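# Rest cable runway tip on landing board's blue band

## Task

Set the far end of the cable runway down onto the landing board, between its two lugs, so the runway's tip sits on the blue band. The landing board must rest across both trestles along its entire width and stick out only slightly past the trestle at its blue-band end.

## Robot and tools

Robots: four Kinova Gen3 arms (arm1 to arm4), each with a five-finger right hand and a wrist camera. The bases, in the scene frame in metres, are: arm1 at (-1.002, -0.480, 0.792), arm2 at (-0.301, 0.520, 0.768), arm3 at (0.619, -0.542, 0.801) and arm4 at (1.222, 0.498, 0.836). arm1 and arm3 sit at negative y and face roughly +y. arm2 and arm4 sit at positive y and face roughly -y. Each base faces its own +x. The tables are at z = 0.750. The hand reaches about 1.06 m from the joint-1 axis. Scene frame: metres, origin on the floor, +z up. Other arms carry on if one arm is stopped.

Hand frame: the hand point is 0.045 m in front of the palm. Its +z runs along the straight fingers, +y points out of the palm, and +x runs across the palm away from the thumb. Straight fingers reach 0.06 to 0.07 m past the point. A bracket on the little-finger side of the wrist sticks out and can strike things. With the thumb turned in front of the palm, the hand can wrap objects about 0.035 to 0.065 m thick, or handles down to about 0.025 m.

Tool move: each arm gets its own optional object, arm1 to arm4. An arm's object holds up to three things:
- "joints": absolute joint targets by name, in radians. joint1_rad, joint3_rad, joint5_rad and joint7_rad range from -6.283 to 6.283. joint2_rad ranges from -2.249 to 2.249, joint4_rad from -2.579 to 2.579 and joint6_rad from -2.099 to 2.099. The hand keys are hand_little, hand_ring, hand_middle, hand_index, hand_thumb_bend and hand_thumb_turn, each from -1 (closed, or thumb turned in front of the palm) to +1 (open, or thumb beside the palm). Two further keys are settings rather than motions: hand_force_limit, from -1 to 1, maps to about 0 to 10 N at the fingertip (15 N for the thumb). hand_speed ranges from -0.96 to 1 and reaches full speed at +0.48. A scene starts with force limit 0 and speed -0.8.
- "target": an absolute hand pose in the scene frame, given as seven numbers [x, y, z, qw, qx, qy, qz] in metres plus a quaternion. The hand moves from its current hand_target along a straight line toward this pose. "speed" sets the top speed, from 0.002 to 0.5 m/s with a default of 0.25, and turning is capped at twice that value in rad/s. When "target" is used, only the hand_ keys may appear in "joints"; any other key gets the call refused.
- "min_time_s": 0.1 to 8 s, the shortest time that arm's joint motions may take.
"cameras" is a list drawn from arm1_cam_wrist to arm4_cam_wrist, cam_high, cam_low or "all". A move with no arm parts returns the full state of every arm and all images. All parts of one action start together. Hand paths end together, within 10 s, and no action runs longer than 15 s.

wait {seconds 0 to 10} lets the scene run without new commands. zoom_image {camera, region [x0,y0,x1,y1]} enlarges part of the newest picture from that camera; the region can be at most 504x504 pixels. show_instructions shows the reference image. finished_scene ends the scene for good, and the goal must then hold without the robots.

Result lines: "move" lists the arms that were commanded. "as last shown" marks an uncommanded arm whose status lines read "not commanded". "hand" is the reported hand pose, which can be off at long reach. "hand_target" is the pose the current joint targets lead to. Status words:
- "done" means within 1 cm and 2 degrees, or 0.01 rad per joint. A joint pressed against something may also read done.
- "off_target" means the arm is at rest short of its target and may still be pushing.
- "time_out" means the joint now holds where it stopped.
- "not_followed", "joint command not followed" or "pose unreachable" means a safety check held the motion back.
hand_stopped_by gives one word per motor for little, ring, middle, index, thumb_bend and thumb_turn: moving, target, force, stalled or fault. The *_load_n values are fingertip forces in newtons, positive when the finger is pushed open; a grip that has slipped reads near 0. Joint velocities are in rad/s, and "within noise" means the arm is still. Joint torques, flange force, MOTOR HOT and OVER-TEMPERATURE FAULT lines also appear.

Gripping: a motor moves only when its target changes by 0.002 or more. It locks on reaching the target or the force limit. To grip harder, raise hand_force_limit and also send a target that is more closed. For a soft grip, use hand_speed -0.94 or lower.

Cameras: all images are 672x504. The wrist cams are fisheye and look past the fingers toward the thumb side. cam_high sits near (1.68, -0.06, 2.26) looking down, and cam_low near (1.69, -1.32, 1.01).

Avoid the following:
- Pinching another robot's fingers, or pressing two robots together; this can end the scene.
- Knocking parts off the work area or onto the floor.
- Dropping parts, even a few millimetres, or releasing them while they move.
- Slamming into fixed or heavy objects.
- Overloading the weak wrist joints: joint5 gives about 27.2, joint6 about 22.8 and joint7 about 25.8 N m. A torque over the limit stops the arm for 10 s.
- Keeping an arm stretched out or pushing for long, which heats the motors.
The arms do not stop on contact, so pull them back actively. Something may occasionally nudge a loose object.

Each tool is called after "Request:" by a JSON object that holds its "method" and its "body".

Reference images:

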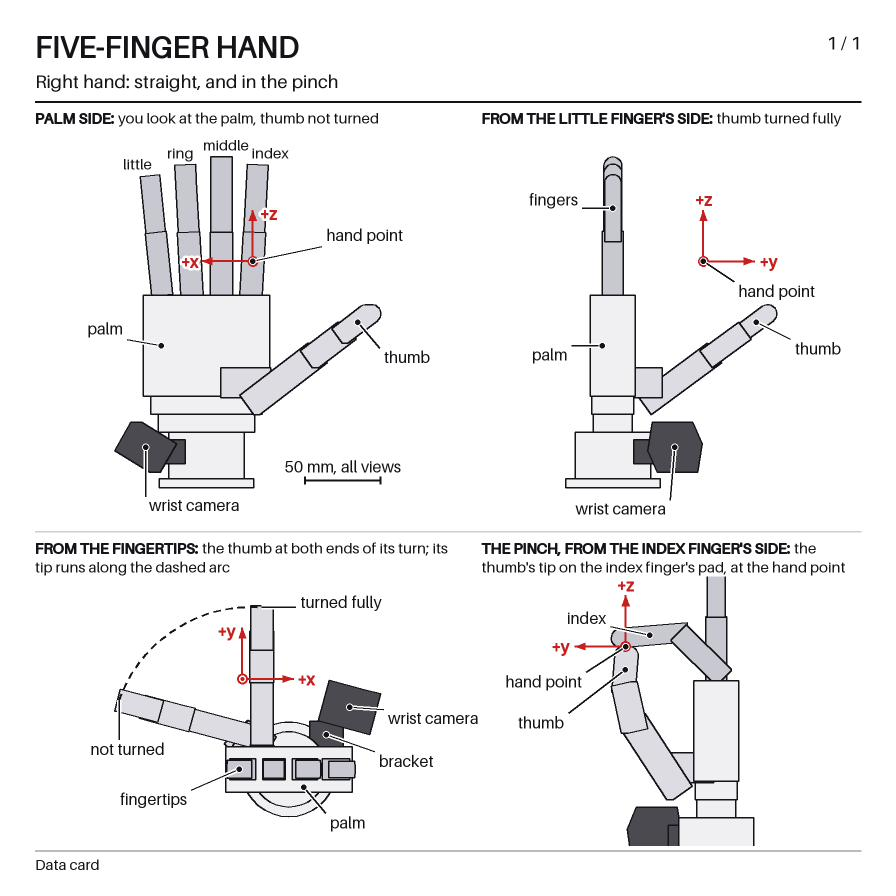

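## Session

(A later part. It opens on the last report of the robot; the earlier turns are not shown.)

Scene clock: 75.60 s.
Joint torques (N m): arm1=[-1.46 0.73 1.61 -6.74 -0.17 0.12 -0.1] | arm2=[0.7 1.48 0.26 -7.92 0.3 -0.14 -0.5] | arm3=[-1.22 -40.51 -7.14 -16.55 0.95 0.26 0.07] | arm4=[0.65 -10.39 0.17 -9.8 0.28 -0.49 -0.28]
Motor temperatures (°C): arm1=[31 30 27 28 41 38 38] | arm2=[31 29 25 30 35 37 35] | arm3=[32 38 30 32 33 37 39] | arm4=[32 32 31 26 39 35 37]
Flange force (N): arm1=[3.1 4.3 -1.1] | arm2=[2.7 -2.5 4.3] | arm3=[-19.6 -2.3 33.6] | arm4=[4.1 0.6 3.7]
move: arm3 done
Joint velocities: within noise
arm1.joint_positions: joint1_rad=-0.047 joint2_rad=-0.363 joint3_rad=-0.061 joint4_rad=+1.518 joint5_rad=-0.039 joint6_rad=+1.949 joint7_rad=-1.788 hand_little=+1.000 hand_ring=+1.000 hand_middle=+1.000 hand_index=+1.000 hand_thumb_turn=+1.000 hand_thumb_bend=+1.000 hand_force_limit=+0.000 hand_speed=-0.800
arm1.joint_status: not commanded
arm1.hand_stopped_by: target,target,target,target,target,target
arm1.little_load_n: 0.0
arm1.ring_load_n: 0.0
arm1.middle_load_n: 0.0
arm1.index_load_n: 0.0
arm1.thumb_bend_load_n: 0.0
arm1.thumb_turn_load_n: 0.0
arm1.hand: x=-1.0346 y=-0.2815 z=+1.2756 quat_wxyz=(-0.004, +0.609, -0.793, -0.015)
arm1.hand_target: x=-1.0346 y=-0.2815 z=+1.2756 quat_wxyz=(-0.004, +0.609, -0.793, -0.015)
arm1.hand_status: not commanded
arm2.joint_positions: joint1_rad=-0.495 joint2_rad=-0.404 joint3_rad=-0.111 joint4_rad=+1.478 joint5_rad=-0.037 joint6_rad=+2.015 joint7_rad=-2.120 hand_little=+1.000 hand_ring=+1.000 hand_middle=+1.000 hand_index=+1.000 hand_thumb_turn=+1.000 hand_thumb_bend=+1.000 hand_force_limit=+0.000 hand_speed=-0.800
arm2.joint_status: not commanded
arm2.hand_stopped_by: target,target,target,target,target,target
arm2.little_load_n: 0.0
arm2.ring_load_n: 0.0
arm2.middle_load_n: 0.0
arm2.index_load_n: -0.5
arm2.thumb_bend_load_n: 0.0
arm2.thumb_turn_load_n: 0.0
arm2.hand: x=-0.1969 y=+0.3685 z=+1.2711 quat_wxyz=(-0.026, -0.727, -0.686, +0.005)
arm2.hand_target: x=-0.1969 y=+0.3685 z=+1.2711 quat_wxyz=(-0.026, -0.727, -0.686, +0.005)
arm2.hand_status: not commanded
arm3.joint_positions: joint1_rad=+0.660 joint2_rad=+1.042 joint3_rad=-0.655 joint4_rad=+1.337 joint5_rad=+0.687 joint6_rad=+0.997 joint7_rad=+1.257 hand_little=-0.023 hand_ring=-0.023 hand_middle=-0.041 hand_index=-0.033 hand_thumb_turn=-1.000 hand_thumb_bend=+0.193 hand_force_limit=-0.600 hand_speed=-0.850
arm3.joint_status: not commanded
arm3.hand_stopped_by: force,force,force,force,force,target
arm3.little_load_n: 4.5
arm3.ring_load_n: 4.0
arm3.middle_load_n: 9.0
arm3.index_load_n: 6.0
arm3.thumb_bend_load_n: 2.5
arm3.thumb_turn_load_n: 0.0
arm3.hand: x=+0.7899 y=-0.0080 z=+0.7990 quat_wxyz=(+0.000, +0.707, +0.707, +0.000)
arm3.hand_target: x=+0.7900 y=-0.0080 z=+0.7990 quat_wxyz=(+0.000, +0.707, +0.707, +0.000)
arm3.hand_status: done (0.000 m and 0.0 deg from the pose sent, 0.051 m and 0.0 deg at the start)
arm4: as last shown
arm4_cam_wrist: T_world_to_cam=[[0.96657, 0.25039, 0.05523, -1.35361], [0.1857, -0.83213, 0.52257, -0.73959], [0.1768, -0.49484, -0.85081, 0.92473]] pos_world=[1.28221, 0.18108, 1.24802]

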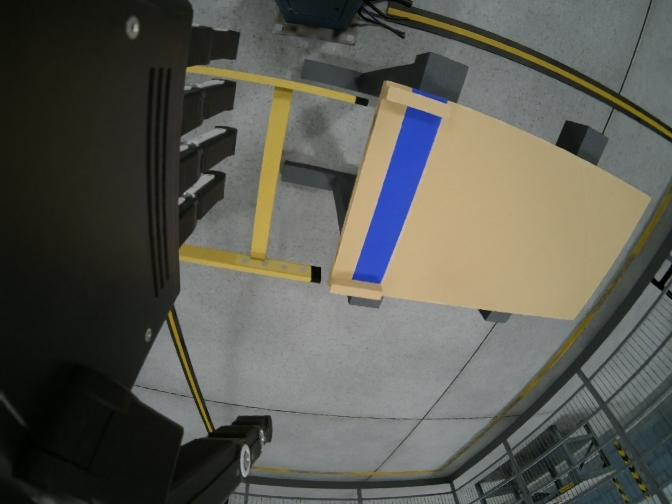

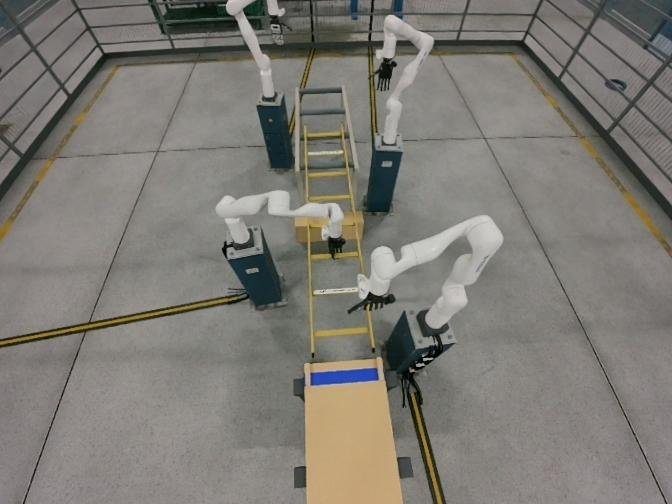

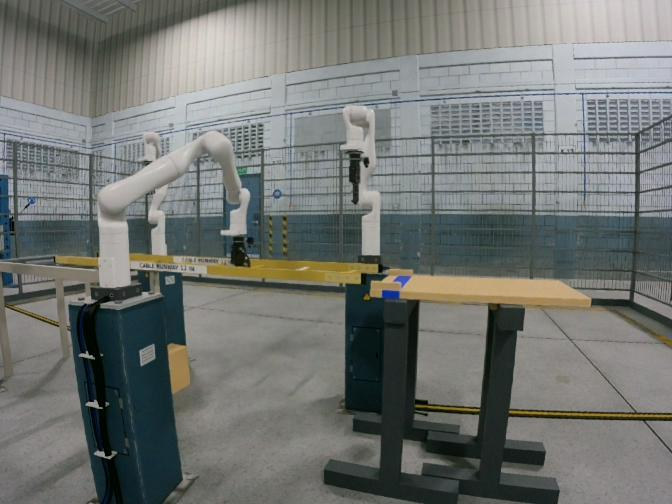

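Request:
{"method": "move", "body": {"arm3": {"target": [0.83, -0.0075, 0.8, 0, 0.7071, 0.7071, 0], "speed": 0.03}, "cameras": ["arm4_cam_wrist", "cam_high", "cam_low"]}}

Request:
{"method": "zoom_image", "body": {"camera": "cam_low", "region": [340, 240, 440, 320]}}

Request:
{"method": "zoom_image", "body": {"camera": "cam_high", "region": [290, 320, 390, 410]}}

Request:
{"method": "zoom_image", "body": {"camera": "arm4_cam_wrist", "region": [270, 50, 470, 320]}}

Scene clock: 77.77 s.
Joint torques (N m): arm1=[-1.49 0.76 1.56 -6.69 -0.18 0.09 -0.11] | arm2=[0.69 1.51 0.26 -7.9 0.32 -0.13 -0.49] | arm3=[-0.77 -41.45 -6.82 -16.13 0.85 0.93 -0.01] | arm4=[0.69 -10.4 0.21 -9.8 0.31 -0.5 -0.27]
Motor temperatures (°C): arm1=[31 30 27 28 41 38 38] | arm2=[31 29 25 30 35 37 35] | arm3=[32 38 30 32 33 37 39] | arm4=[32 32 31 26 39 35 37]
Flange force (N): arm1=[3.1 4.1 -1.3] | arm2=[2.8 -2.4 4.2] | arm3=[-17.7 -3.8 35.1] | arm4=[4.1 0.7 3.7]
move: arm3 done
Joint velocities: within noise
arm1, arm2, arm4: as last shown
arm2.index_load_n: 0.0
arm3.joint_positions: joint1_rad=+0.720 joint2_rad=+1.056 joint3_rad=-0.659 joint4_rad=+1.295 joint5_rad=+0.686 joint6_rad=+1.022 joint7_rad=+1.339 hand_little=-0.023 hand_ring=-0.023 hand_middle=-0.041 hand_index=-0.033 hand_thumb_turn=-1.000 hand_thumb_bend=+0.193 hand_force_limit=-0.600 hand_speed=-0.850
arm3.joint_status: not commanded
arm3.hand_stopped_by: force,force,force,force,force,target
arm3.little_load_n: 5.0
arm3.ring_load_n: 4.5
arm3.middle_load_n: 9.0
arm3.index_load_n: 6.0
arm3.thumb_bend_load_n: 2.5
arm3.thumb_turn_load_n: 0.0
arm3.hand: x=+0.8300 y=-0.0075 z=+0.8000 quat_wxyz=(+0.000, +0.707, +0.707, +0.000)
arm3.hand_target: x=+0.8300 y=-0.0075 z=+0.8000 quat_wxyz=(+0.000, +0.707, +0.707, +0.000)
arm3.hand_status: done (0.000 m and 0.0 deg from the pose sent, 0.040 m and 0.0 deg at the start)
arm4_cam_wrist: T_world_to_cam=[[0.96657, 0.25039, 0.05523, -1.35361], [0.1857, -0.83213, 0.52257, -0.73959], [0.1768, -0.49484, -0.85081, 0.92473]] pos_world=[1.28221, 0.18108, 1.24802]

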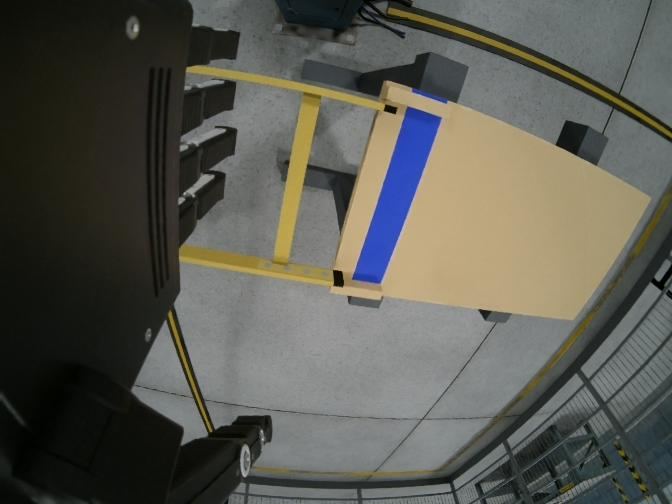

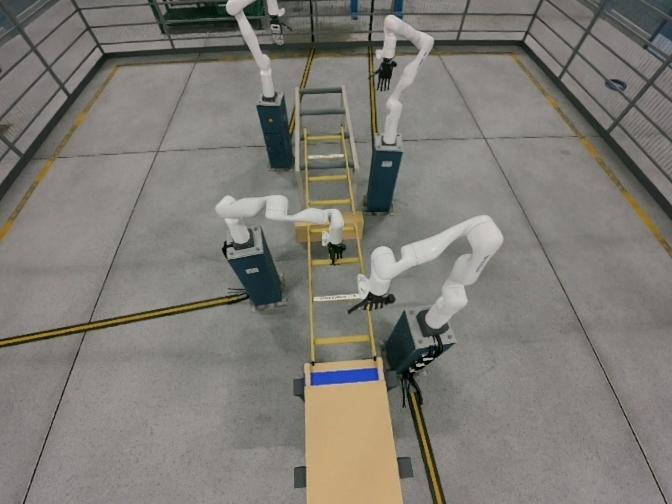

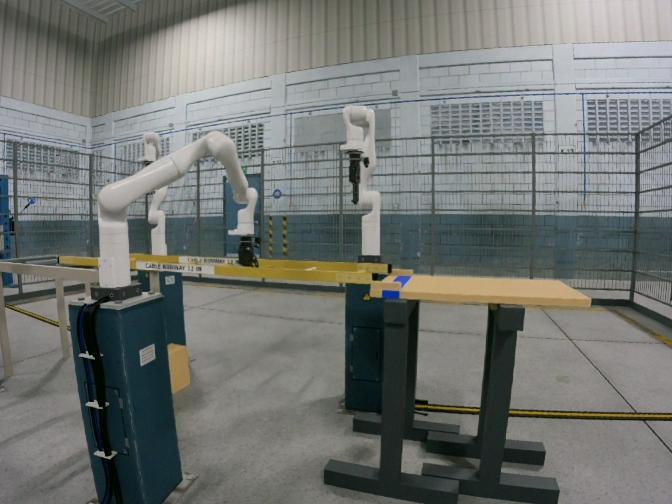

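Scaled by 5.040.

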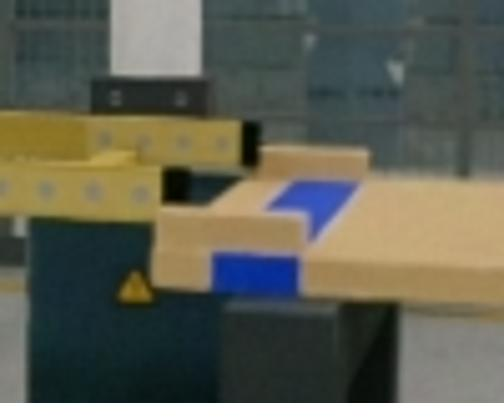

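Scaled by 5.040.

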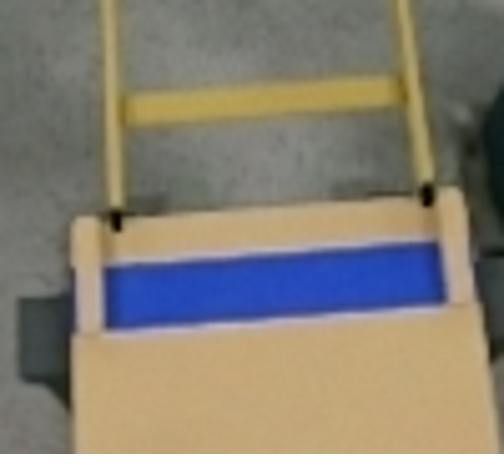

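Scaled by 1.867 from the camera's image (finer frame: 960x720).

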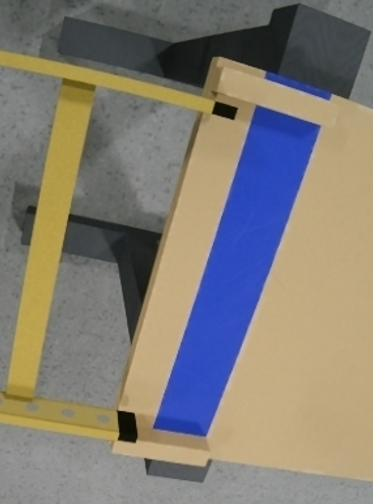

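Request:
{"method": "move", "body": {"arm3": {"target": [0.89, -0.0065, 0.8, 0, 0.7071, 0.7071, 0], "speed": 0.03}, "cameras": ["arm4_cam_wrist", "cam_high", "cam_low"]}}

Request:
{"method": "zoom_image", "body": {"camera": "cam_low", "region": [340, 240, 440, 320]}}

Request:
{"method": "zoom_image", "body": {"camera": "cam_high", "region": [290, 320, 390, 410]}}

Request:
{"method": "zoom_image", "body": {"camera": "arm4_cam_wrist", "region": [270, 50, 470, 320]}}

Request:
{"method": "zoom_image", "body": {"camera": "cam_high", "region": [280, 70, 380, 190]}}

Request:
{"method": "zoom_image", "body": {"camera": "cam_low", "region": [0, 220, 140, 320]}}

Scene clock: 80.57 s.
Joint torques (N m): arm1=[-1.42 0.81 1.57 -6.69 -0.13 0.1 -0.07] | arm2=[0.69 1.51 0.24 -7.87 0.31 -0.13 -0.48] | arm3=[-0.63 -43.97 -6.88 -17.1 1.08 0.71 0.01] | arm4=[0.65 -10.38 0.2 -9.78 0.27 -0.51 -0.3]
Motor temperatures (°C): arm1=[31 30 27 28 41 38 38] | arm2=[31 29 25 30 35 37 35] | arm3=[32 39 30 32 33 37 39] | arm4=[32 32 31 26 39 35 37]
Flange force (N): arm1=[3.2 4.3 -1.2] | arm2=[2.7 -2.5 4.1] | arm3=[-18.3 -6.3 36.7] | arm4=[4.0 0.6 3.6]
move: arm3 done
Joint velocities: within noise
arm1, arm2, arm4: as last shown
arm3.joint_positions: joint1_rad=+0.799 joint2_rad=+1.090 joint3_rad=-0.664 joint4_rad=+1.205 joint5_rad=+0.683 joint6_rad=+1.069 joint7_rad=+1.466 hand_little=-0.023 hand_ring=-0.023 hand_middle=-0.041 hand_index=-0.033 hand_thumb_turn=-1.000 hand_thumb_bend=+0.193 hand_force_limit=-0.600 hand_speed=-0.850
arm3.joint_status: not commanded
arm3.hand_stopped_by: force,force,force,force,force,target
arm3.little_load_n: 5.0
arm3.ring_load_n: 5.0
arm3.middle_load_n: 9.5
arm3.index_load_n: 6.5
arm3.thumb_bend_load_n: 2.5
arm3.thumb_turn_load_n: 0.0
arm3.hand: x=+0.8900 y=-0.0065 z=+0.8000 quat_wxyz=(+0.000, +0.707, +0.707, +0.000)
arm3.hand_target: x=+0.8900 y=-0.0065 z=+0.8000 quat_wxyz=(+0.000, +0.707, +0.707, +0.000)
arm3.hand_status: done (0.000 m and 0.0 deg from the pose sent, 0.060 m and 0.0 deg at the start)
arm4_cam_wrist: T_world_to_cam=[[0.96657, 0.25039, 0.05523, -1.35361], [0.1857, -0.83213, 0.52257, -0.73959], [0.1768, -0.49484, -0.85081, 0.92473]] pos_world=[1.28221, 0.18108, 1.24802]

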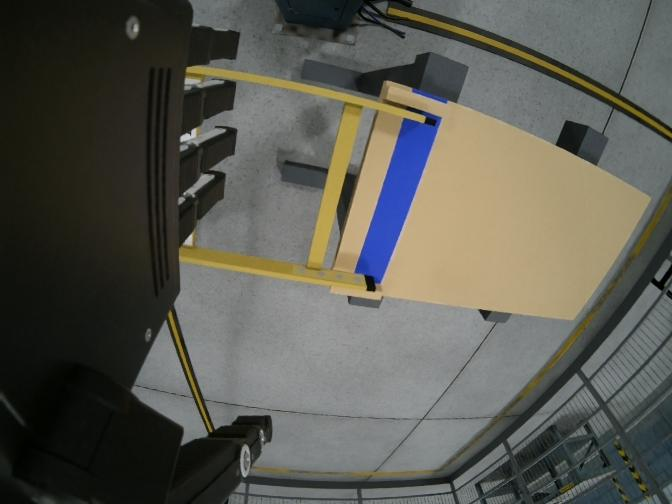

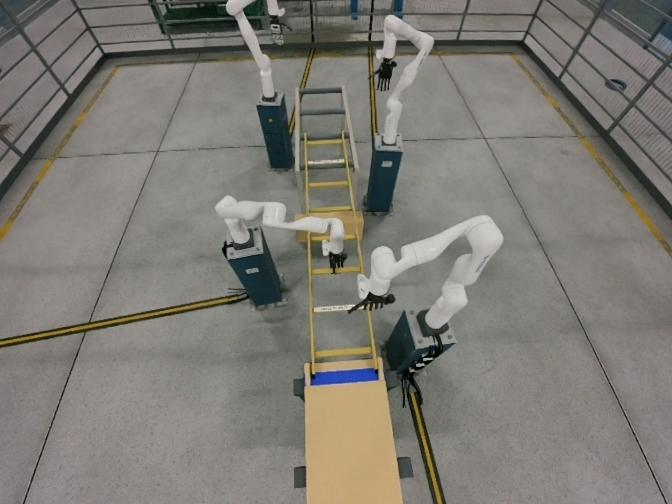

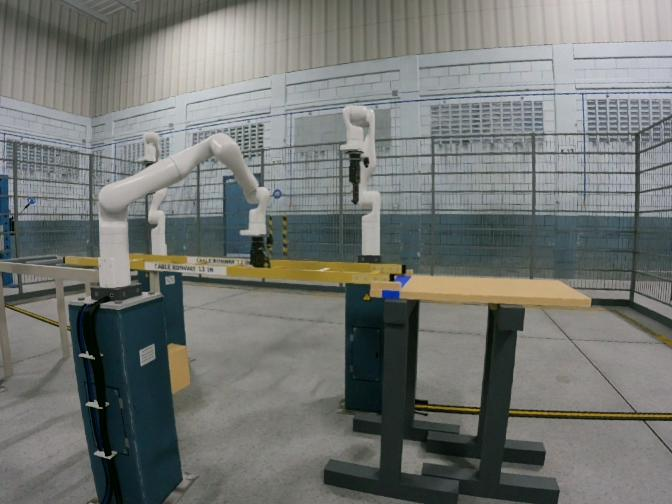

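Scaled by 5.040.

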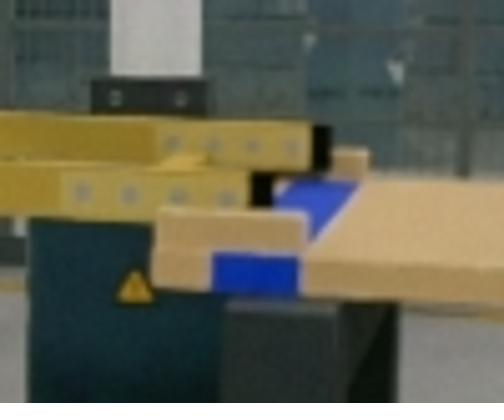

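Scaled by 5.040.

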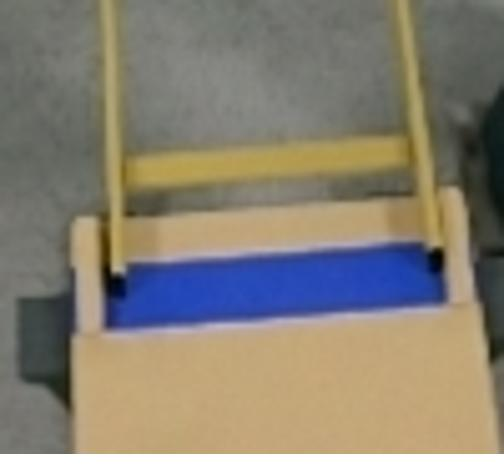

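Scaled by 1.867 from the camera's image (finer frame: 960x720).

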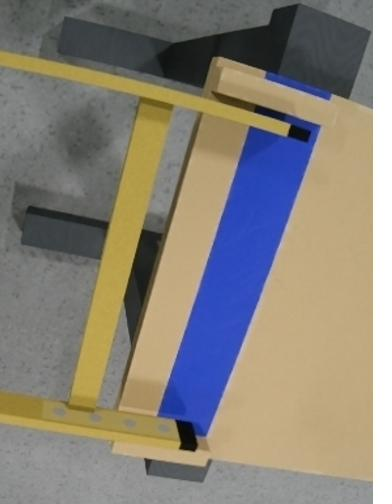

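Scaled by 4.200.

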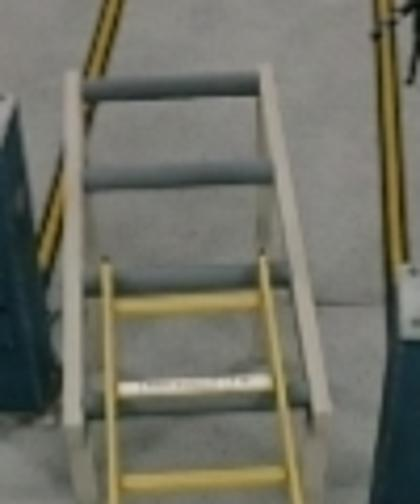

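Scaled by 3.600.

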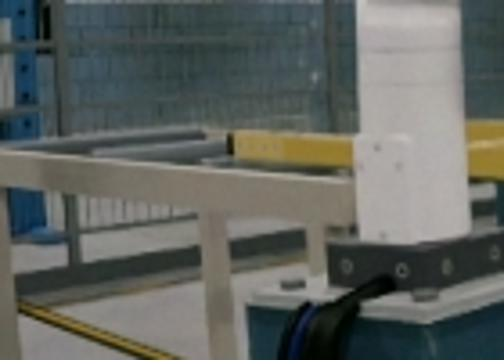

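Request:
{"method": "move", "body": {"arm3": {"target": [0.89, -0.0065, 0.795, 0, 0.7071, 0.7071, 0], "speed": 0.01}}}

Request:
{"method": "move", "body": {"arm3": {"target": [0.89, -0.0065, 0.792, 0, 0.7071, 0.7071, 0], "speed": 0.01}, "cameras": ["arm4_cam_wrist", "cam_high", "cam_low"]}}

Request:
{"method": "zoom_image", "body": {"camera": "cam_low", "region": [340, 240, 440, 320]}}

Scene clock: 81.80 s.
Joint torques (N m): arm1=[-1.47 0.77 1.58 -6.76 -0.18 0.07 -0.1] | arm2=[0.69 1.5 0.27 -7.91 0.33 -0.14 -0.49] | arm3=[-1.03 -43.87 -7.09 -16.8 0.98 0.81 0.06] | arm4=[0.7 -10.39 0.19 -9.81 0.25 -0.5 -0.27]
Motor temperatures (°C): arm1=[31 30 27 28 41 38 38] | arm2=[31 29 25 30 35 37 35] | arm3=[32 39 30 32 33 37 39] | arm4=[32 32 31 26 39 35 37]
Flange force (N): arm1=[3.2 4.2 -1.1] | arm2=[2.8 -2.4 4.2] | arm3=[-18.5 -5.7 36.6] | arm4=[4.1 0.7 3.7]
move: arm3 done
Joint velocities: within noise
arm1, arm2, arm4: as last shown
arm1.middle_load_n: 0.5
arm2.thumb_bend_load_n: -0.5
arm2.thumb_turn_load_n: -0.5
arm3.joint_positions: joint1_rad=+0.798 joint2_rad=+1.097 joint3_rad=-0.661 joint4_rad=+1.206 joint5_rad=+0.687 joint6_rad=+1.061 joint7_rad=+1.464 hand_little=-0.023 hand_ring=-0.023 hand_middle=-0.041 hand_index=-0.033 hand_thumb_turn=-1.000 hand_thumb_bend=+0.193 hand_force_limit=-0.600 hand_speed=-0.850
arm3.joint_status: not commanded
arm3.hand_stopped_by: force,force,force,force,force,target
arm3.little_load_n: 4.5
arm3.ring_load_n: 4.5
arm3.middle_load_n: 9.0
arm3.index_load_n: 7.0
arm3.thumb_bend_load_n: 1.5
arm3.thumb_turn_load_n: 0.0
arm3.hand: x=+0.8900 y=-0.0065 z=+0.7950 quat_wxyz=(+0.000, +0.707, +0.707, +0.000)
arm3.hand_target: x=+0.8900 y=-0.0065 z=+0.7950 quat_wxyz=(+0.000, +0.707, +0.707, +0.000)
arm3.hand_status: done (0.000 m and 0.0 deg from the pose sent, 0.005 m and 0.0 deg at the start)
arm4.middle_load_n: -0.5
pictures: none

Scene clock: 82.77 s.
Joint torques (N m): arm1=[-1.45 0.81 1.47 -6.69 -0.2 0.09 -0.08] | arm2=[0.68 1.48 0.25 -7.86 0.32 -0.15 -0.5] | arm3=[0.95 -33.09 -3.33 -13.42 1.24 0.77 0.09] | arm4=[0.65 -10.36 0.14 -9.77 0.28 -0.5 -0.32]
Motor temperatures (°C): arm1=[31 30 27 28 41 38 38] | arm2=[31 29 25 30 35 37 35] | arm3=[32 39 30 32 33 37 39] | arm4=[32 32 31 26 39 35 37]
Flange force (N): arm1=[3.1 3.8 -1.3] | arm2=[2.7 -2.5 4.0] | arm3=[-18.2 -9.0 17.7] | arm4=[4.1 0.4 3.6]
move: arm3 done
Joint velocities: within noise
arm1, arm2, arm4: as last shown
arm1.middle_load_n: 0.0
arm2.thumb_bend_load_n: 0.0
arm2.thumb_turn_load_n: 0.0
arm3.joint_positions: joint1_rad=+0.798 joint2_rad=+1.101 joint3_rad=-0.659 joint4_rad=+1.207 joint5_rad=+0.689 joint6_rad=+1.056 joint7_rad=+1.462 hand_little=-0.023 hand_ring=-0.023 hand_middle=-0.041 hand_index=-0.033 hand_thumb_turn=-1.000 hand_thumb_bend=+0.193 hand_force_limit=-0.600 hand_speed=-0.850
arm3.joint_status: not commanded
arm3.hand_stopped_by: force,force,force,force,force,target
arm3.little_load_n: 2.0
arm3.ring_load_n: 2.0
arm3.middle_load_n: 6.5
arm3.index_load_n: 4.5
arm3.thumb_bend_load_n: 2.0
arm3.thumb_turn_load_n: 0.0
arm3.hand: x=+0.8900 y=-0.0065 z=+0.7920 quat_wxyz=(+0.000, +0.707, +0.707, +0.000)
arm3.hand_target: x=+0.8900 y=-0.0065 z=+0.7920 quat_wxyz=(+0.000, +0.707, +0.707, +0.000)
arm3.hand_status: done (0.000 m and 0.0 deg from the pose sent, 0.003 m and 0.0 deg at the start)
arm4.middle_load_n: 0.0
arm4_cam_wrist: T_world_to_cam=[[0.96657, 0.25039, 0.05523, -1.35361], [0.1857, -0.83213, 0.52257, -0.73959], [0.1768, -0.49484, -0.85081, 0.92473]] pos_world=[1.28221, 0.18108, 1.24802]

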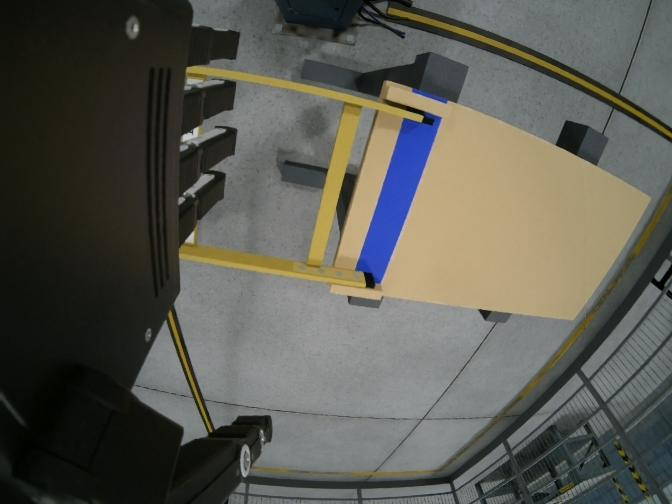

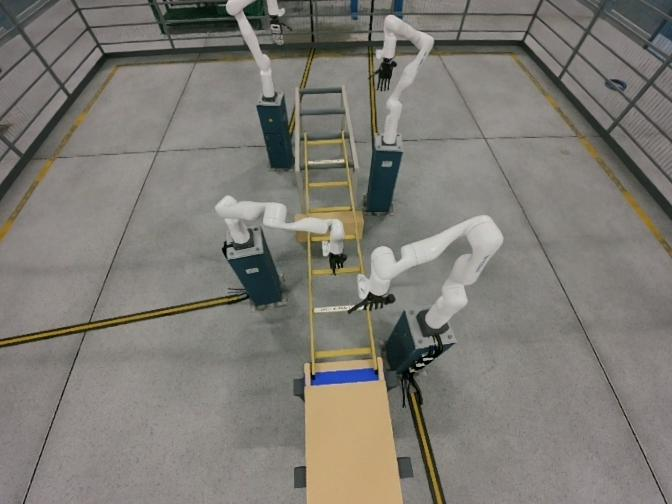

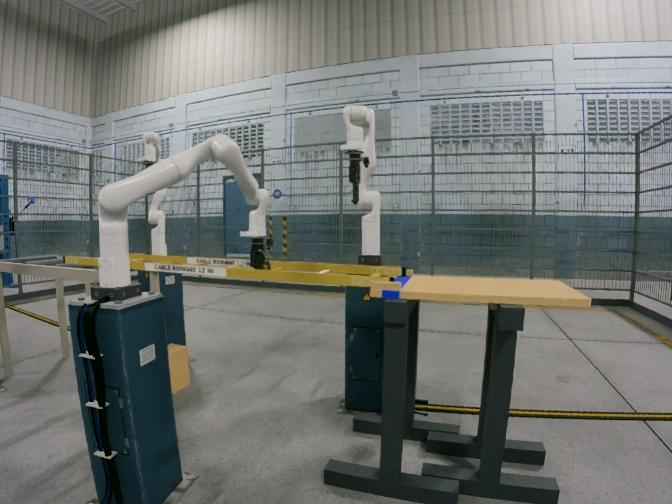

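Scaled by 5.040.

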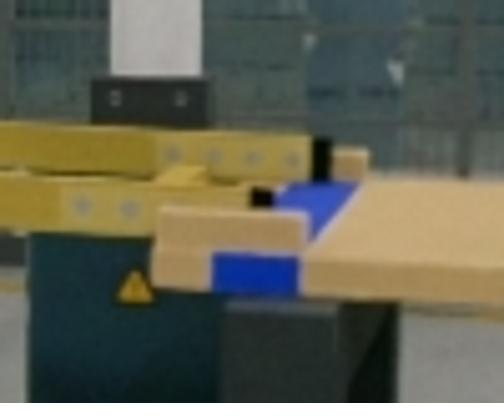

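Request:
{"method": "move", "body": {"arm3": {"target": [0.89, -0.0065, 0.789, 0, 0.7071, 0.7071, 0], "speed": 0.01}}}

Scene clock: 83.80 s.
Joint torques (N m): arm1=[-1.51 0.8 1.58 -6.8 -0.16 0.15 -0.13] | arm2=[0.71 1.46 0.2 -7.92 0.31 -0.13 -0.51] | arm3=[-1.21 -20.39 -2.65 -8.1 -0.51 0.38 -0.01] | arm4=[0.65 -10.37 0.17 -9.78 0.26 -0.48 -0.29]
Motor temperatures (°C): arm1=[31 30 27 28 41 38 38] | arm2=[31 29 25 30 35 37 35] | arm3=[32 39 30 32 33 37 39] | arm4=[32 32 31 26 39 35 37]
Flange force (N): arm1=[3.2 4.1 -0.7] | arm2=[2.6 -2.7 4.2] | arm3=[-18.1 -4.8 -2.6] | arm4=[4.1 0.5 3.7]
move: arm3 done
Joint velocities: within noise
arm1, arm2, arm4: as last shown
arm2.thumb_bend_load_n: -0.5
arm3.joint_positions: joint1_rad=+0.797 joint2_rad=+1.106 joint3_rad=-0.657 joint4_rad=+1.208 joint5_rad=+0.691 joint6_rad=+1.051 joint7_rad=+1.461 hand_little=-0.024 hand_ring=-0.024 hand_middle=-0.042 hand_index=-0.033 hand_thumb_turn=-1.000 hand_thumb_bend=+0.192 hand_force_limit=-0.600 hand_speed=-0.850
arm3.joint_status: not commanded
arm3.hand_stopped_by: force,force,force,force,force,target
arm3.little_load_n: 0.0
arm3.ring_load_n: 0.0
arm3.middle_load_n: 0.0
arm3.index_load_n: 0.0
arm3.thumb_bend_load_n: 1.5
arm3.thumb_turn_load_n: 0.0
arm3.hand: x=+0.8900 y=-0.0065 z=+0.7890 quat_wxyz=(+0.000, +0.707, +0.707, +0.000)
arm3.hand_target: x=+0.8900 y=-0.0065 z=+0.7890 quat_wxyz=(+0.000, +0.707, +0.707, +0.000)
arm3.hand_status: done (0.000 m and 0.0 deg from the pose sent, 0.003 m and 0.0 deg at the start)
pictures: none

Request:
{"method": "move", "body": {"arm3": {"joints": {"hand_speed": -0.7, "hand_thumb_bend": 1}}}}

Request:
{"method": "move", "body": {"arm3": {"joints": {"hand_speed": -0.7, "hand_little": 1, "hand_ring": 1, "hand_middle": 1, "hand_index": 1}}, "cameras": ["arm3_cam_wrist", "arm4_cam_wrist"]}}

Scene clock: 86.30 s.
Joint torques (N m): arm1=[-1.5 0.74 1.56 -6.75 -0.2 0.09 -0.08] | arm2=[0.67 1.49 0.27 -7.88 0.31 -0.12 -0.51] | arm3=[-0.78 -21.15 -2.4 -8.56 -0.26 0.44 0.01] | arm4=[0.63 -10.41 0.16 -9.8 0.27 -0.48 -0.3]
Motor temperatures (°C): arm1=[31 30 27 28 41 38 38] | arm2=[31 29 25 30 35 37 35] | arm3=[32 39 30 32 33 37 39] | arm4=[32 32 31 26 39 35 37]
Flange force (N): arm1=[3.1 4.1 -1.1] | arm2=[2.7 -2.5 4.2] | arm3=[-18.3 -5.7 -1.5] | arm4=[4.1 0.5 3.8]
move: arm3 done
Joint velocities: within noise
arm1, arm2, arm4: as last shown
arm2.thumb_bend_load_n: 0.0
arm3.joint_positions: joint1_rad=+0.797 joint2_rad=+1.106 joint3_rad=-0.657 joint4_rad=+1.208 joint5_rad=+0.691 joint6_rad=+1.051 joint7_rad=+1.461 hand_little=-0.024 hand_ring=-0.024 hand_middle=-0.042 hand_index=-0.033 hand_thumb_turn=-1.000 hand_thumb_bend=+1.000 hand_force_limit=-0.600 hand_speed=-0.700
arm3.joint_status: all done
arm3.hand_stopped_by: force,force,force,force,target,target
arm3.little_load_n: 0.0
arm3.ring_load_n: 0.0
arm3.middle_load_n: 0.0
arm3.index_load_n: 0.0
arm3.thumb_bend_load_n: -0.5
arm3.thumb_turn_load_n: 0.0
arm3.hand: x=+0.8900 y=-0.0065 z=+0.7890 quat_wxyz=(+0.000, +0.707, +0.707, +0.000)
arm3.hand_target: x=+0.8900 y=-0.0065 z=+0.7890 quat_wxyz=(+0.000, +0.707, +0.707, +0.000)
arm3.hand_status: not commanded
pictures: none

Scene clock: 88.03 s.
Joint torques (N m): arm1=[-1.49 0.72 1.61 -6.73 -0.17 0.09 -0.09] | arm2=[0.67 1.46 0.24 -7.91 0.31 -0.16 -0.48] | arm3=[-0.75 -21.18 -2.44 -8.57 -0.26 0.43 0.01] | arm4=[0.64 -10.35 0.21 -9.83 0.29 -0.47 -0.31]
Motor temperatures (°C): arm1=[31 30 27 28 41 38 37] | arm2=[31 29 25 30 35 37 35] | arm3=[32 39 30 32 33 37 39] | arm4=[32 32 31 26 39 35 37]
Flange force (N): arm1=[3.1 4.3 -1.2] | arm2=[2.7 -2.5 4.1] | arm3=[-18.3 -5.7 -1.4] | arm4=[4.3 0.5 3.9]
move: arm3 done
Joint velocities: within noise
arm1, arm2: as last shown
arm1.thumb_bend_load_n: -0.5
arm2.ring_load_n: -0.5
arm3.joint_positions: joint1_rad=+0.797 joint2_rad=+1.106 joint3_rad=-0.657 joint4_rad=+1.208 joint5_rad=+0.691 joint6_rad=+1.051 joint7_rad=+1.461 hand_little=+1.000 hand_ring=+1.000 hand_middle=+1.000 hand_index=+1.000 hand_thumb_turn=-1.000 hand_thumb_bend=+1.000 hand_force_limit=-0.600 hand_speed=-0.700
arm3.joint_status: all done
arm3.hand_stopped_by: target,target,target,target,target,target
arm3.little_load_n: 0.0
arm3.ring_load_n: 0.0
arm3.middle_load_n: 0.0
arm3.index_load_n: 0.0
arm3.thumb_bend_load_n: 0.0
arm3.thumb_turn_load_n: 0.0
arm3.hand: x=+0.8900 y=-0.0065 z=+0.7890 quat_wxyz=(+0.000, +0.707, +0.707, +0.000)
arm3.hand_target: x=+0.8900 y=-0.0065 z=+0.7890 quat_wxyz=(+0.000, +0.707, +0.707, +0.000)
arm3.hand_status: not commanded
arm4.joint_positions: joint1_rad=+0.170 joint2_rad=+0.128 joint3_rad=-0.188 joint4_rad=+1.675 joint5_rad=+0.028 joint6_rad=+1.358 joint7_rad=-1.730 hand_little=+1.000 hand_ring=+1.000 hand_middle=+1.000 hand_index=+1.000 hand_thumb_turn=+1.000 hand_thumb_bend=+1.000 hand_force_limit=+0.000 hand_speed=-0.800
arm4.joint_status: not commanded
arm4.hand_stopped_by: target,target,target,target,target,target
arm4.little_load_n: 0.0
arm4.ring_load_n: 0.0
arm4.middle_load_n: 0.0
arm4.index_load_n: 0.0
arm4.thumb_bend_load_n: 0.0
arm4.thumb_turn_load_n: 0.0
arm4.hand: x=+1.3000 y=+0.1200 z=+1.1500 quat_wxyz=(+0.000, -0.707, -0.707, +0.000)
arm4.hand_target: x=+1.3000 y=+0.1200 z=+1.1500 quat_wxyz=(+0.000, -0.707, -0.707, +0.000)
arm4.hand_status: not commanded
arm3_cam_wrist: T_world_to_cam=[[0.97255, 0.23157, 0.02268, -0.87452], [0.18865, -0.84183, 0.5057, -0.57783], [0.1362, -0.48754, -0.86241, 0.67505]] pos_world=[0.86759, 0.04519, 0.89421]
arm4_cam_wrist: T_world_to_cam=[[0.96657, 0.25039, 0.05523, -1.35361], [0.1857, -0.83213, 0.52257, -0.73959], [0.1768, -0.49484, -0.85081, 0.92473]] pos_world=[1.28221, 0.18108, 1.24802]

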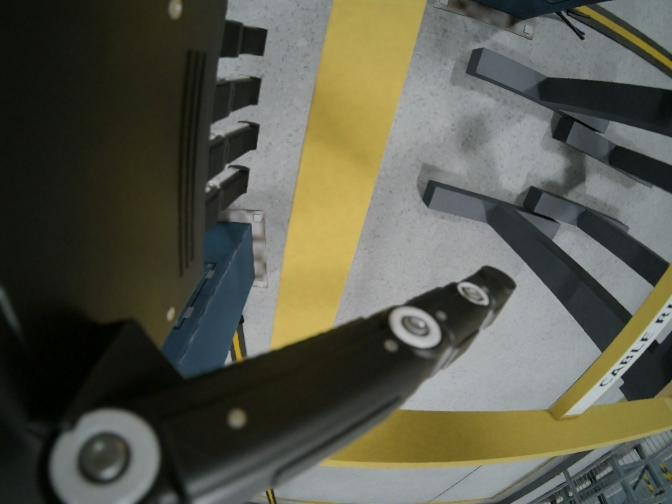

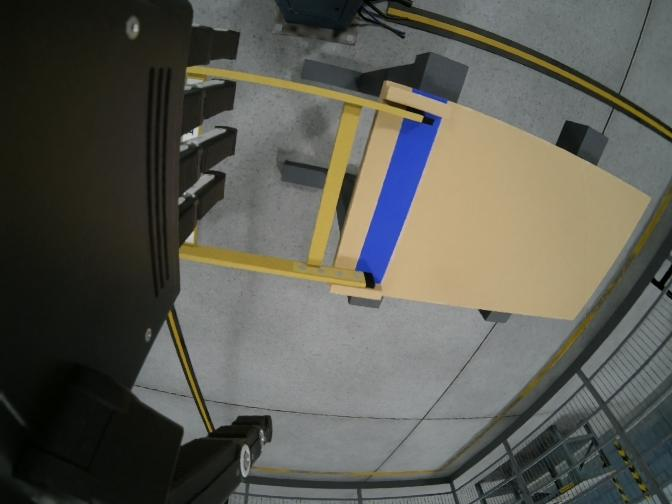

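Request:
{"method": "move", "body": {"arm3": {"target": [0.885, -0.0065, 1.0, 0, 0.7071, 0.7071, 0], "speed": 0.12}, "cameras": ["arm4_cam_wrist", "cam_high", "cam_low", "arm3_cam_wrist"]}}

Request:
{"method": "zoom_image", "body": {"camera": "cam_low", "region": [340, 240, 440, 320]}}

Request:
{"method": "zoom_image", "body": {"camera": "cam_high", "region": [290, 320, 390, 410]}}

Request:
{"method": "zoom_image", "body": {"camera": "arm4_cam_wrist", "region": [300, 60, 460, 320]}}

Request:
{"method": "zoom_image", "body": {"camera": "cam_high", "region": [270, 350, 450, 504]}}

Request:
{"method": "zoom_image", "body": {"camera": "cam_low", "region": [360, 250, 600, 350]}}

Scene clock: 90.47 s.
Joint torques (N m): arm1=[-1.48 0.74 1.57 -6.71 -0.12 0.15 -0.13] | arm2=[0.71 1.5 0.29 -7.89 0.33 -0.15 -0.5] | arm3=[-0.78 -20.14 -1.79 -9.96 -0.26 0.41 0.02] | arm4=[0.66 -10.36 0.15 -9.82 0.28 -0.5 -0.3]
Motor temperatures (°C): arm1=[31 30 27 28 41 38 37] | arm2=[31 29 25 30 35 37 35] | arm3=[32 40 30 32 33 37 39] | arm4=[32 32 30 26 39 35 37]
Flange force (N): arm1=[3.0 4.1 -1.1] | arm2=[2.8 -2.4 4.1] | arm3=[-21.3 -6.6 6.7] | arm4=[4.2 0.5 3.7]
move: arm3 done
Joint velocities: within noise
arm1.joint_positions: joint1_rad=-0.047 joint2_rad=-0.363 joint3_rad=-0.061 joint4_rad=+1.518 joint5_rad=-0.039 joint6_rad=+1.949 joint7_rad=-1.788 hand_little=+1.000 hand_ring=+1.000 hand_middle=+1.000 hand_index=+1.000 hand_thumb_turn=+1.000 hand_thumb_bend=+1.000 hand_force_limit=+0.000 hand_speed=-0.800
arm1.joint_status: not commanded
arm1.hand_stopped_by: target,target,target,target,target,target
arm1.little_load_n: 0.0
arm1.ring_load_n: 0.0
arm1.middle_load_n: 0.0
arm1.index_load_n: 0.0
arm1.thumb_bend_load_n: 0.0
arm1.thumb_turn_load_n: 0.0
arm1.hand: x=-1.0346 y=-0.2815 z=+1.2756 quat_wxyz=(-0.004, +0.609, -0.793, -0.015)
arm1.hand_target: x=-1.0346 y=-0.2815 z=+1.2756 quat_wxyz=(-0.004, +0.609, -0.793, -0.015)
arm1.hand_status: not commanded
arm2.joint_positions: joint1_rad=-0.495 joint2_rad=-0.404 joint3_rad=-0.111 joint4_rad=+1.478 joint5_rad=-0.037 joint6_rad=+2.015 joint7_rad=-2.120 hand_little=+1.000 hand_ring=+1.000 hand_middle=+1.000 hand_index=+1.000 hand_thumb_turn=+1.000 hand_thumb_bend=+1.000 hand_force_limit=+0.000 hand_speed=-0.800
arm2.joint_status: not commanded
arm2.hand_stopped_by: target,target,target,target,target,target
arm2.little_load_n: 0.0
arm2.ring_load_n: 0.0
arm2.middle_load_n: 0.0
arm2.index_load_n: 0.0
arm2.thumb_bend_load_n: 0.0
arm2.thumb_turn_load_n: 0.0
arm2.hand: x=-0.1969 y=+0.3685 z=+1.2711 quat_wxyz=(-0.026, -0.727, -0.686, +0.005)
arm2.hand_target: x=-0.1969 y=+0.3685 z=+1.2711 quat_wxyz=(-0.026, -0.727, -0.686, +0.005)
arm2.hand_status: not commanded
arm3.joint_positions: joint1_rad=+0.783 joint2_rad=+0.863 joint3_rad=-0.744 joint4_rad=+0.981 joint5_rad=+0.551 joint6_rad=+1.473 joint7_rad=+1.570 hand_little=+1.000 hand_ring=+1.000 hand_middle=+1.000 hand_index=+1.000 hand_thumb_turn=-1.000 hand_thumb_bend=+1.000 hand_force_limit=-0.600 hand_speed=-0.700
arm3.joint_status: not commanded
arm3.hand_stopped_by: target,target,target,target,target,target
arm3.little_load_n: 0.0
arm3.ring_load_n: 0.0
arm3.middle_load_n: 0.0
arm3.index_load_n: 0.0
arm3.thumb_bend_load_n: 0.0
arm3.thumb_turn_load_n: -0.5
arm3.hand: x=+0.8850 y=-0.0065 z=+1.0000 quat_wxyz=(+0.000, +0.707, +0.707, +0.000)
arm3.hand_target: x=+0.8850 y=-0.0065 z=+1.0000 quat_wxyz=(+0.000, +0.707, +0.707, +0.000)
arm3.hand_status: done (0.000 m and 0.0 deg from the pose sent, 0.211 m and 0.0 deg at the start)
arm4: as last shown
pictures: arm3_cam_wrist, arm4_cam_wrist, cam_high, cam_low
arm3_cam_wrist: T_world_to_cam=[[0.97255, 0.23157, 0.02268, -0.87444], [0.18865, -0.84183, 0.5057, -0.68358], [0.1362, -0.48754, -0.86241, 0.8577]] pos_world=[0.86259, 0.04519, 1.10521]
arm4_cam_wrist: T_world_to_cam=[[0.96657, 0.25039, 0.05523, -1.35361], [0.1857, -0.83213, 0.52257, -0.73959], [0.1768, -0.49484, -0.85081, 0.92473]] pos_world=[1.28221, 0.18108, 1.24802]

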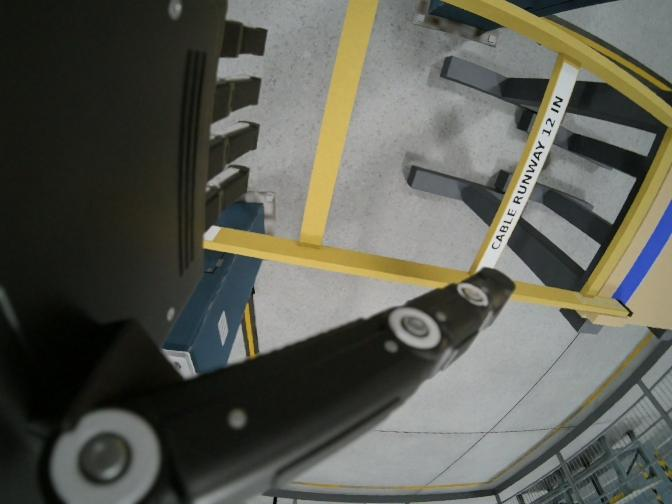

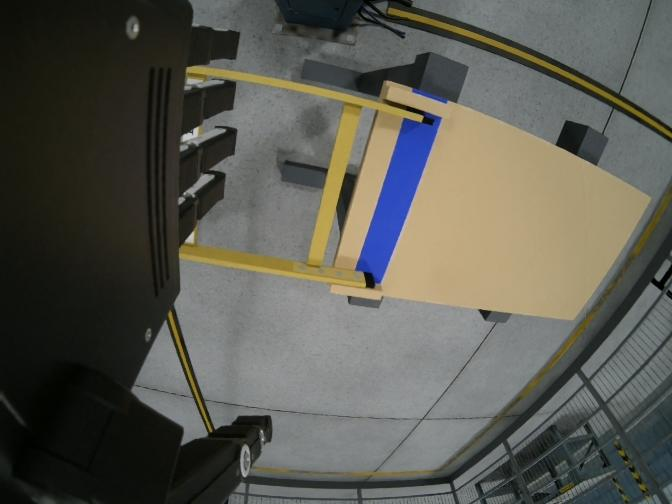

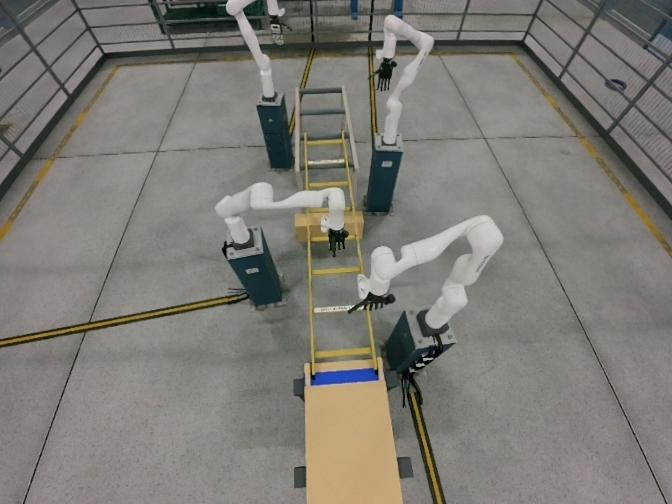

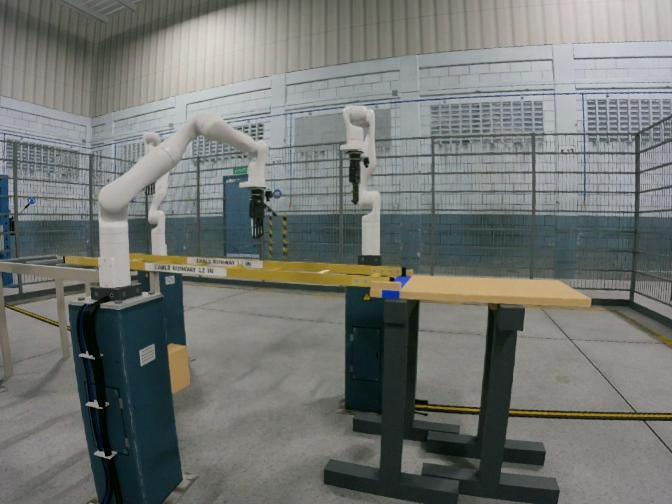

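Scaled by 5.040.

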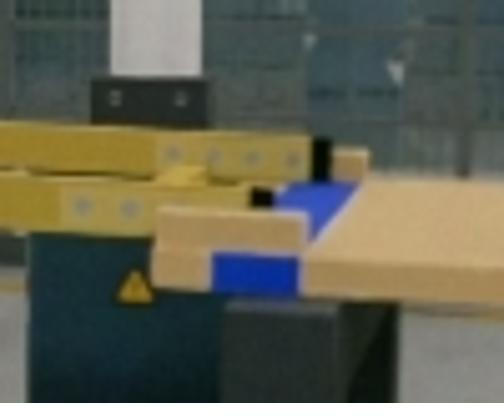

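Scaled by 5.040.

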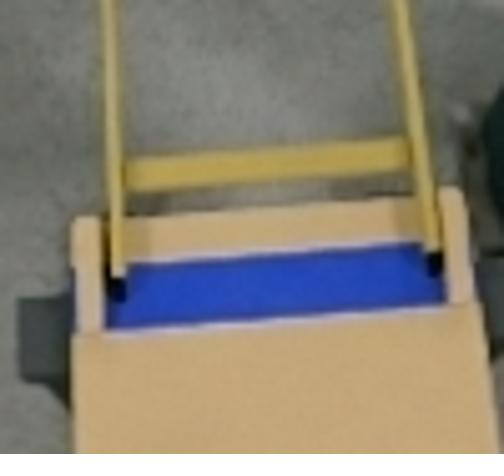

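Scaled by 1.938 from the camera's image (finer frame: 960x720).

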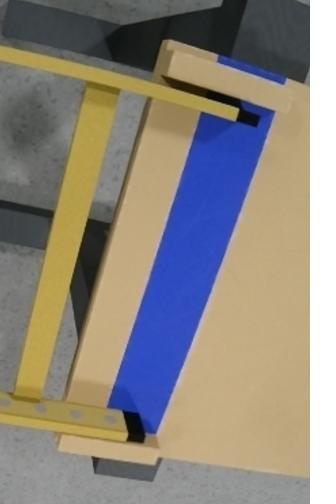

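Scaled by 2.800.

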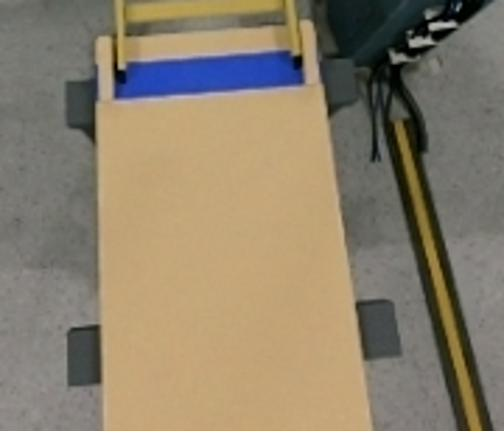

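Scaled by 2.100.

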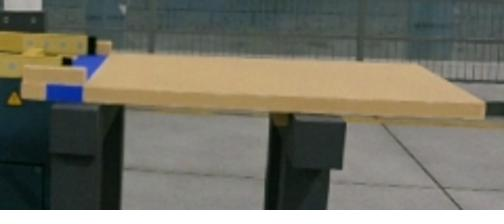

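Request:
{"method": "wait", "body": {"seconds": 1.5, "cameras": ["cam_high"]}}

Request:
{"method": "zoom_image", "body": {"camera": "cam_high", "region": [290, 320, 390, 410]}}

Scene clock: 92.10 s.
Joint torques (N m): arm1=[-1.51 0.8 1.61 -6.8 -0.17 0.07 -0.06] | arm2=[0.7 1.51 0.25 -7.89 0.32 -0.14 -0.5] | arm3=[-0.75 -20.13 -1.84 -9.98 -0.26 0.41 0.01] | arm4=[0.68 -10.37 0.14 -9.8 0.25 -0.5 -0.3]
Motor temperatures (°C): arm1=[31 30 27 28 41 38 37] | arm2=[31 29 25 30 35 37 35] | arm3=[32 40 30 32 33 37 39] | arm4=[32 32 30 26 39 35 37]
Flange force (N): arm1=[3.3 4.3 -1.0] | arm2=[2.7 -2.5 4.2] | arm3=[-21.3 -6.7 6.7] | arm4=[4.1 0.5 3.7]
Joint velocities: within noise
arm1.joint_positions: joint1_rad=-0.047 joint2_rad=-0.363 joint3_rad=-0.061 joint4_rad=+1.518 joint5_rad=-0.039 joint6_rad=+1.949 joint7_rad=-1.788 hand_little=+1.000 hand_ring=+1.000 hand_middle=+1.000 hand_index=+1.000 hand_thumb_turn=+1.000 hand_thumb_bend=+1.000 hand_force_limit=+0.000 hand_speed=-0.800
arm1.joint_status: not commanded
arm1.hand_stopped_by: target,target,target,target,target,target
arm1.little_load_n: 0.0
arm1.ring_load_n: 0.0
arm1.middle_load_n: 0.0
arm1.index_load_n: 0.0
arm1.thumb_bend_load_n: -0.5
arm1.thumb_turn_load_n: 0.0
arm1.hand: x=-1.0346 y=-0.2815 z=+1.2756 quat_wxyz=(-0.004, +0.609, -0.793, -0.015)
arm1.hand_target: x=-1.0346 y=-0.2815 z=+1.2756 quat_wxyz=(-0.004, +0.609, -0.793, -0.015)
arm1.hand_status: not commanded
arm2.joint_positions: joint1_rad=-0.495 joint2_rad=-0.404 joint3_rad=-0.111 joint4_rad=+1.478 joint5_rad=-0.037 joint6_rad=+2.015 joint7_rad=-2.120 hand_little=+1.000 hand_ring=+1.000 hand_middle=+1.000 hand_index=+1.000 hand_thumb_turn=+1.000 hand_thumb_bend=+1.000 hand_force_limit=+0.000 hand_speed=-0.800
arm2.joint_status: not commanded
arm2.hand_stopped_by: target,target,target,target,target,target
arm2.little_load_n: 0.0
arm2.ring_load_n: 0.0
arm2.middle_load_n: 0.0
arm2.index_load_n: 0.0
arm2.thumb_bend_load_n: 0.0
arm2.thumb_turn_load_n: 0.0
arm2.hand: x=-0.1969 y=+0.3685 z=+1.2711 quat_wxyz=(-0.026, -0.727, -0.686, +0.005)
arm2.hand_target: x=-0.1969 y=+0.3685 z=+1.2711 quat_wxyz=(-0.026, -0.727, -0.686, +0.005)
arm2.hand_status: not commanded
arm3.joint_positions: joint1_rad=+0.783 joint2_rad=+0.863 joint3_rad=-0.744 joint4_rad=+0.981 joint5_rad=+0.551 joint6_rad=+1.473 joint7_rad=+1.570 hand_little=+1.000 hand_ring=+1.000 hand_middle=+1.000 hand_index=+1.000 hand_thumb_turn=-1.000 hand_thumb_bend=+1.000 hand_force_limit=-0.600 hand_speed=-0.700
arm3.joint_status: not commanded
arm3.hand_stopped_by: target,target,target,target,target,target
arm3.little_load_n: 0.0
arm3.ring_load_n: 0.0
arm3.middle_load_n: 0.0
arm3.index_load_n: 0.0
arm3.thumb_bend_load_n: 0.0
arm3.thumb_turn_load_n: 0.0
arm3.hand: x=+0.8850 y=-0.0065 z=+1.0000 quat_wxyz=(+0.000, +0.707, +0.707, +0.000)
arm3.hand_target: x=+0.8850 y=-0.0065 z=+1.0000 quat_wxyz=(+0.000, +0.707, +0.707, +0.000)
arm3.hand_status: done (0.000 m and 0.0 deg from the pose sent, 0.211 m and 0.0 deg at the start)
arm4.joint_positions: joint1_rad=+0.170 joint2_rad=+0.128 joint3_rad=-0.188 joint4_rad=+1.675 joint5_rad=+0.028 joint6_rad=+1.358 joint7_rad=-1.730 hand_little=+1.000 hand_ring=+1.000 hand_middle=+1.000 hand_index=+1.000 hand_thumb_turn=+1.000 hand_thumb_bend=+1.000 hand_force_limit=+0.000 hand_speed=-0.800
arm4.joint_status: not commanded
arm4.hand_stopped_by: target,target,target,target,target,target
arm4.little_load_n: 0.0
arm4.ring_load_n: 0.0
arm4.middle_load_n: 0.0
arm4.index_load_n: 0.5
arm4.thumb_bend_load_n: 0.0
arm4.thumb_turn_load_n: 0.0
arm4.hand: x=+1.3000 y=+0.1200 z=+1.1500 quat_wxyz=(+0.000, -0.707, -0.707, +0.000)
arm4.hand_target: x=+1.3000 y=+0.1200 z=+1.1500 quat_wxyz=(+0.000, -0.707, -0.707, +0.000)
arm4.hand_status: not commanded
wait: 1.50 s; at rest by 0.13 s

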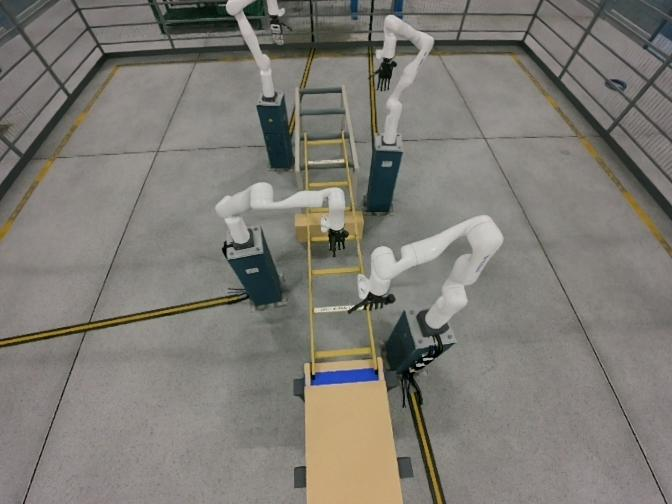

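Scaled by 5.040.

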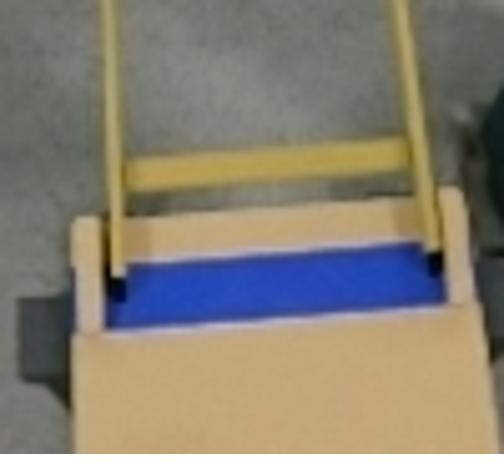

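Request:
{"method": "finished_scene", "body": {}}

The scene is finished: the task was done.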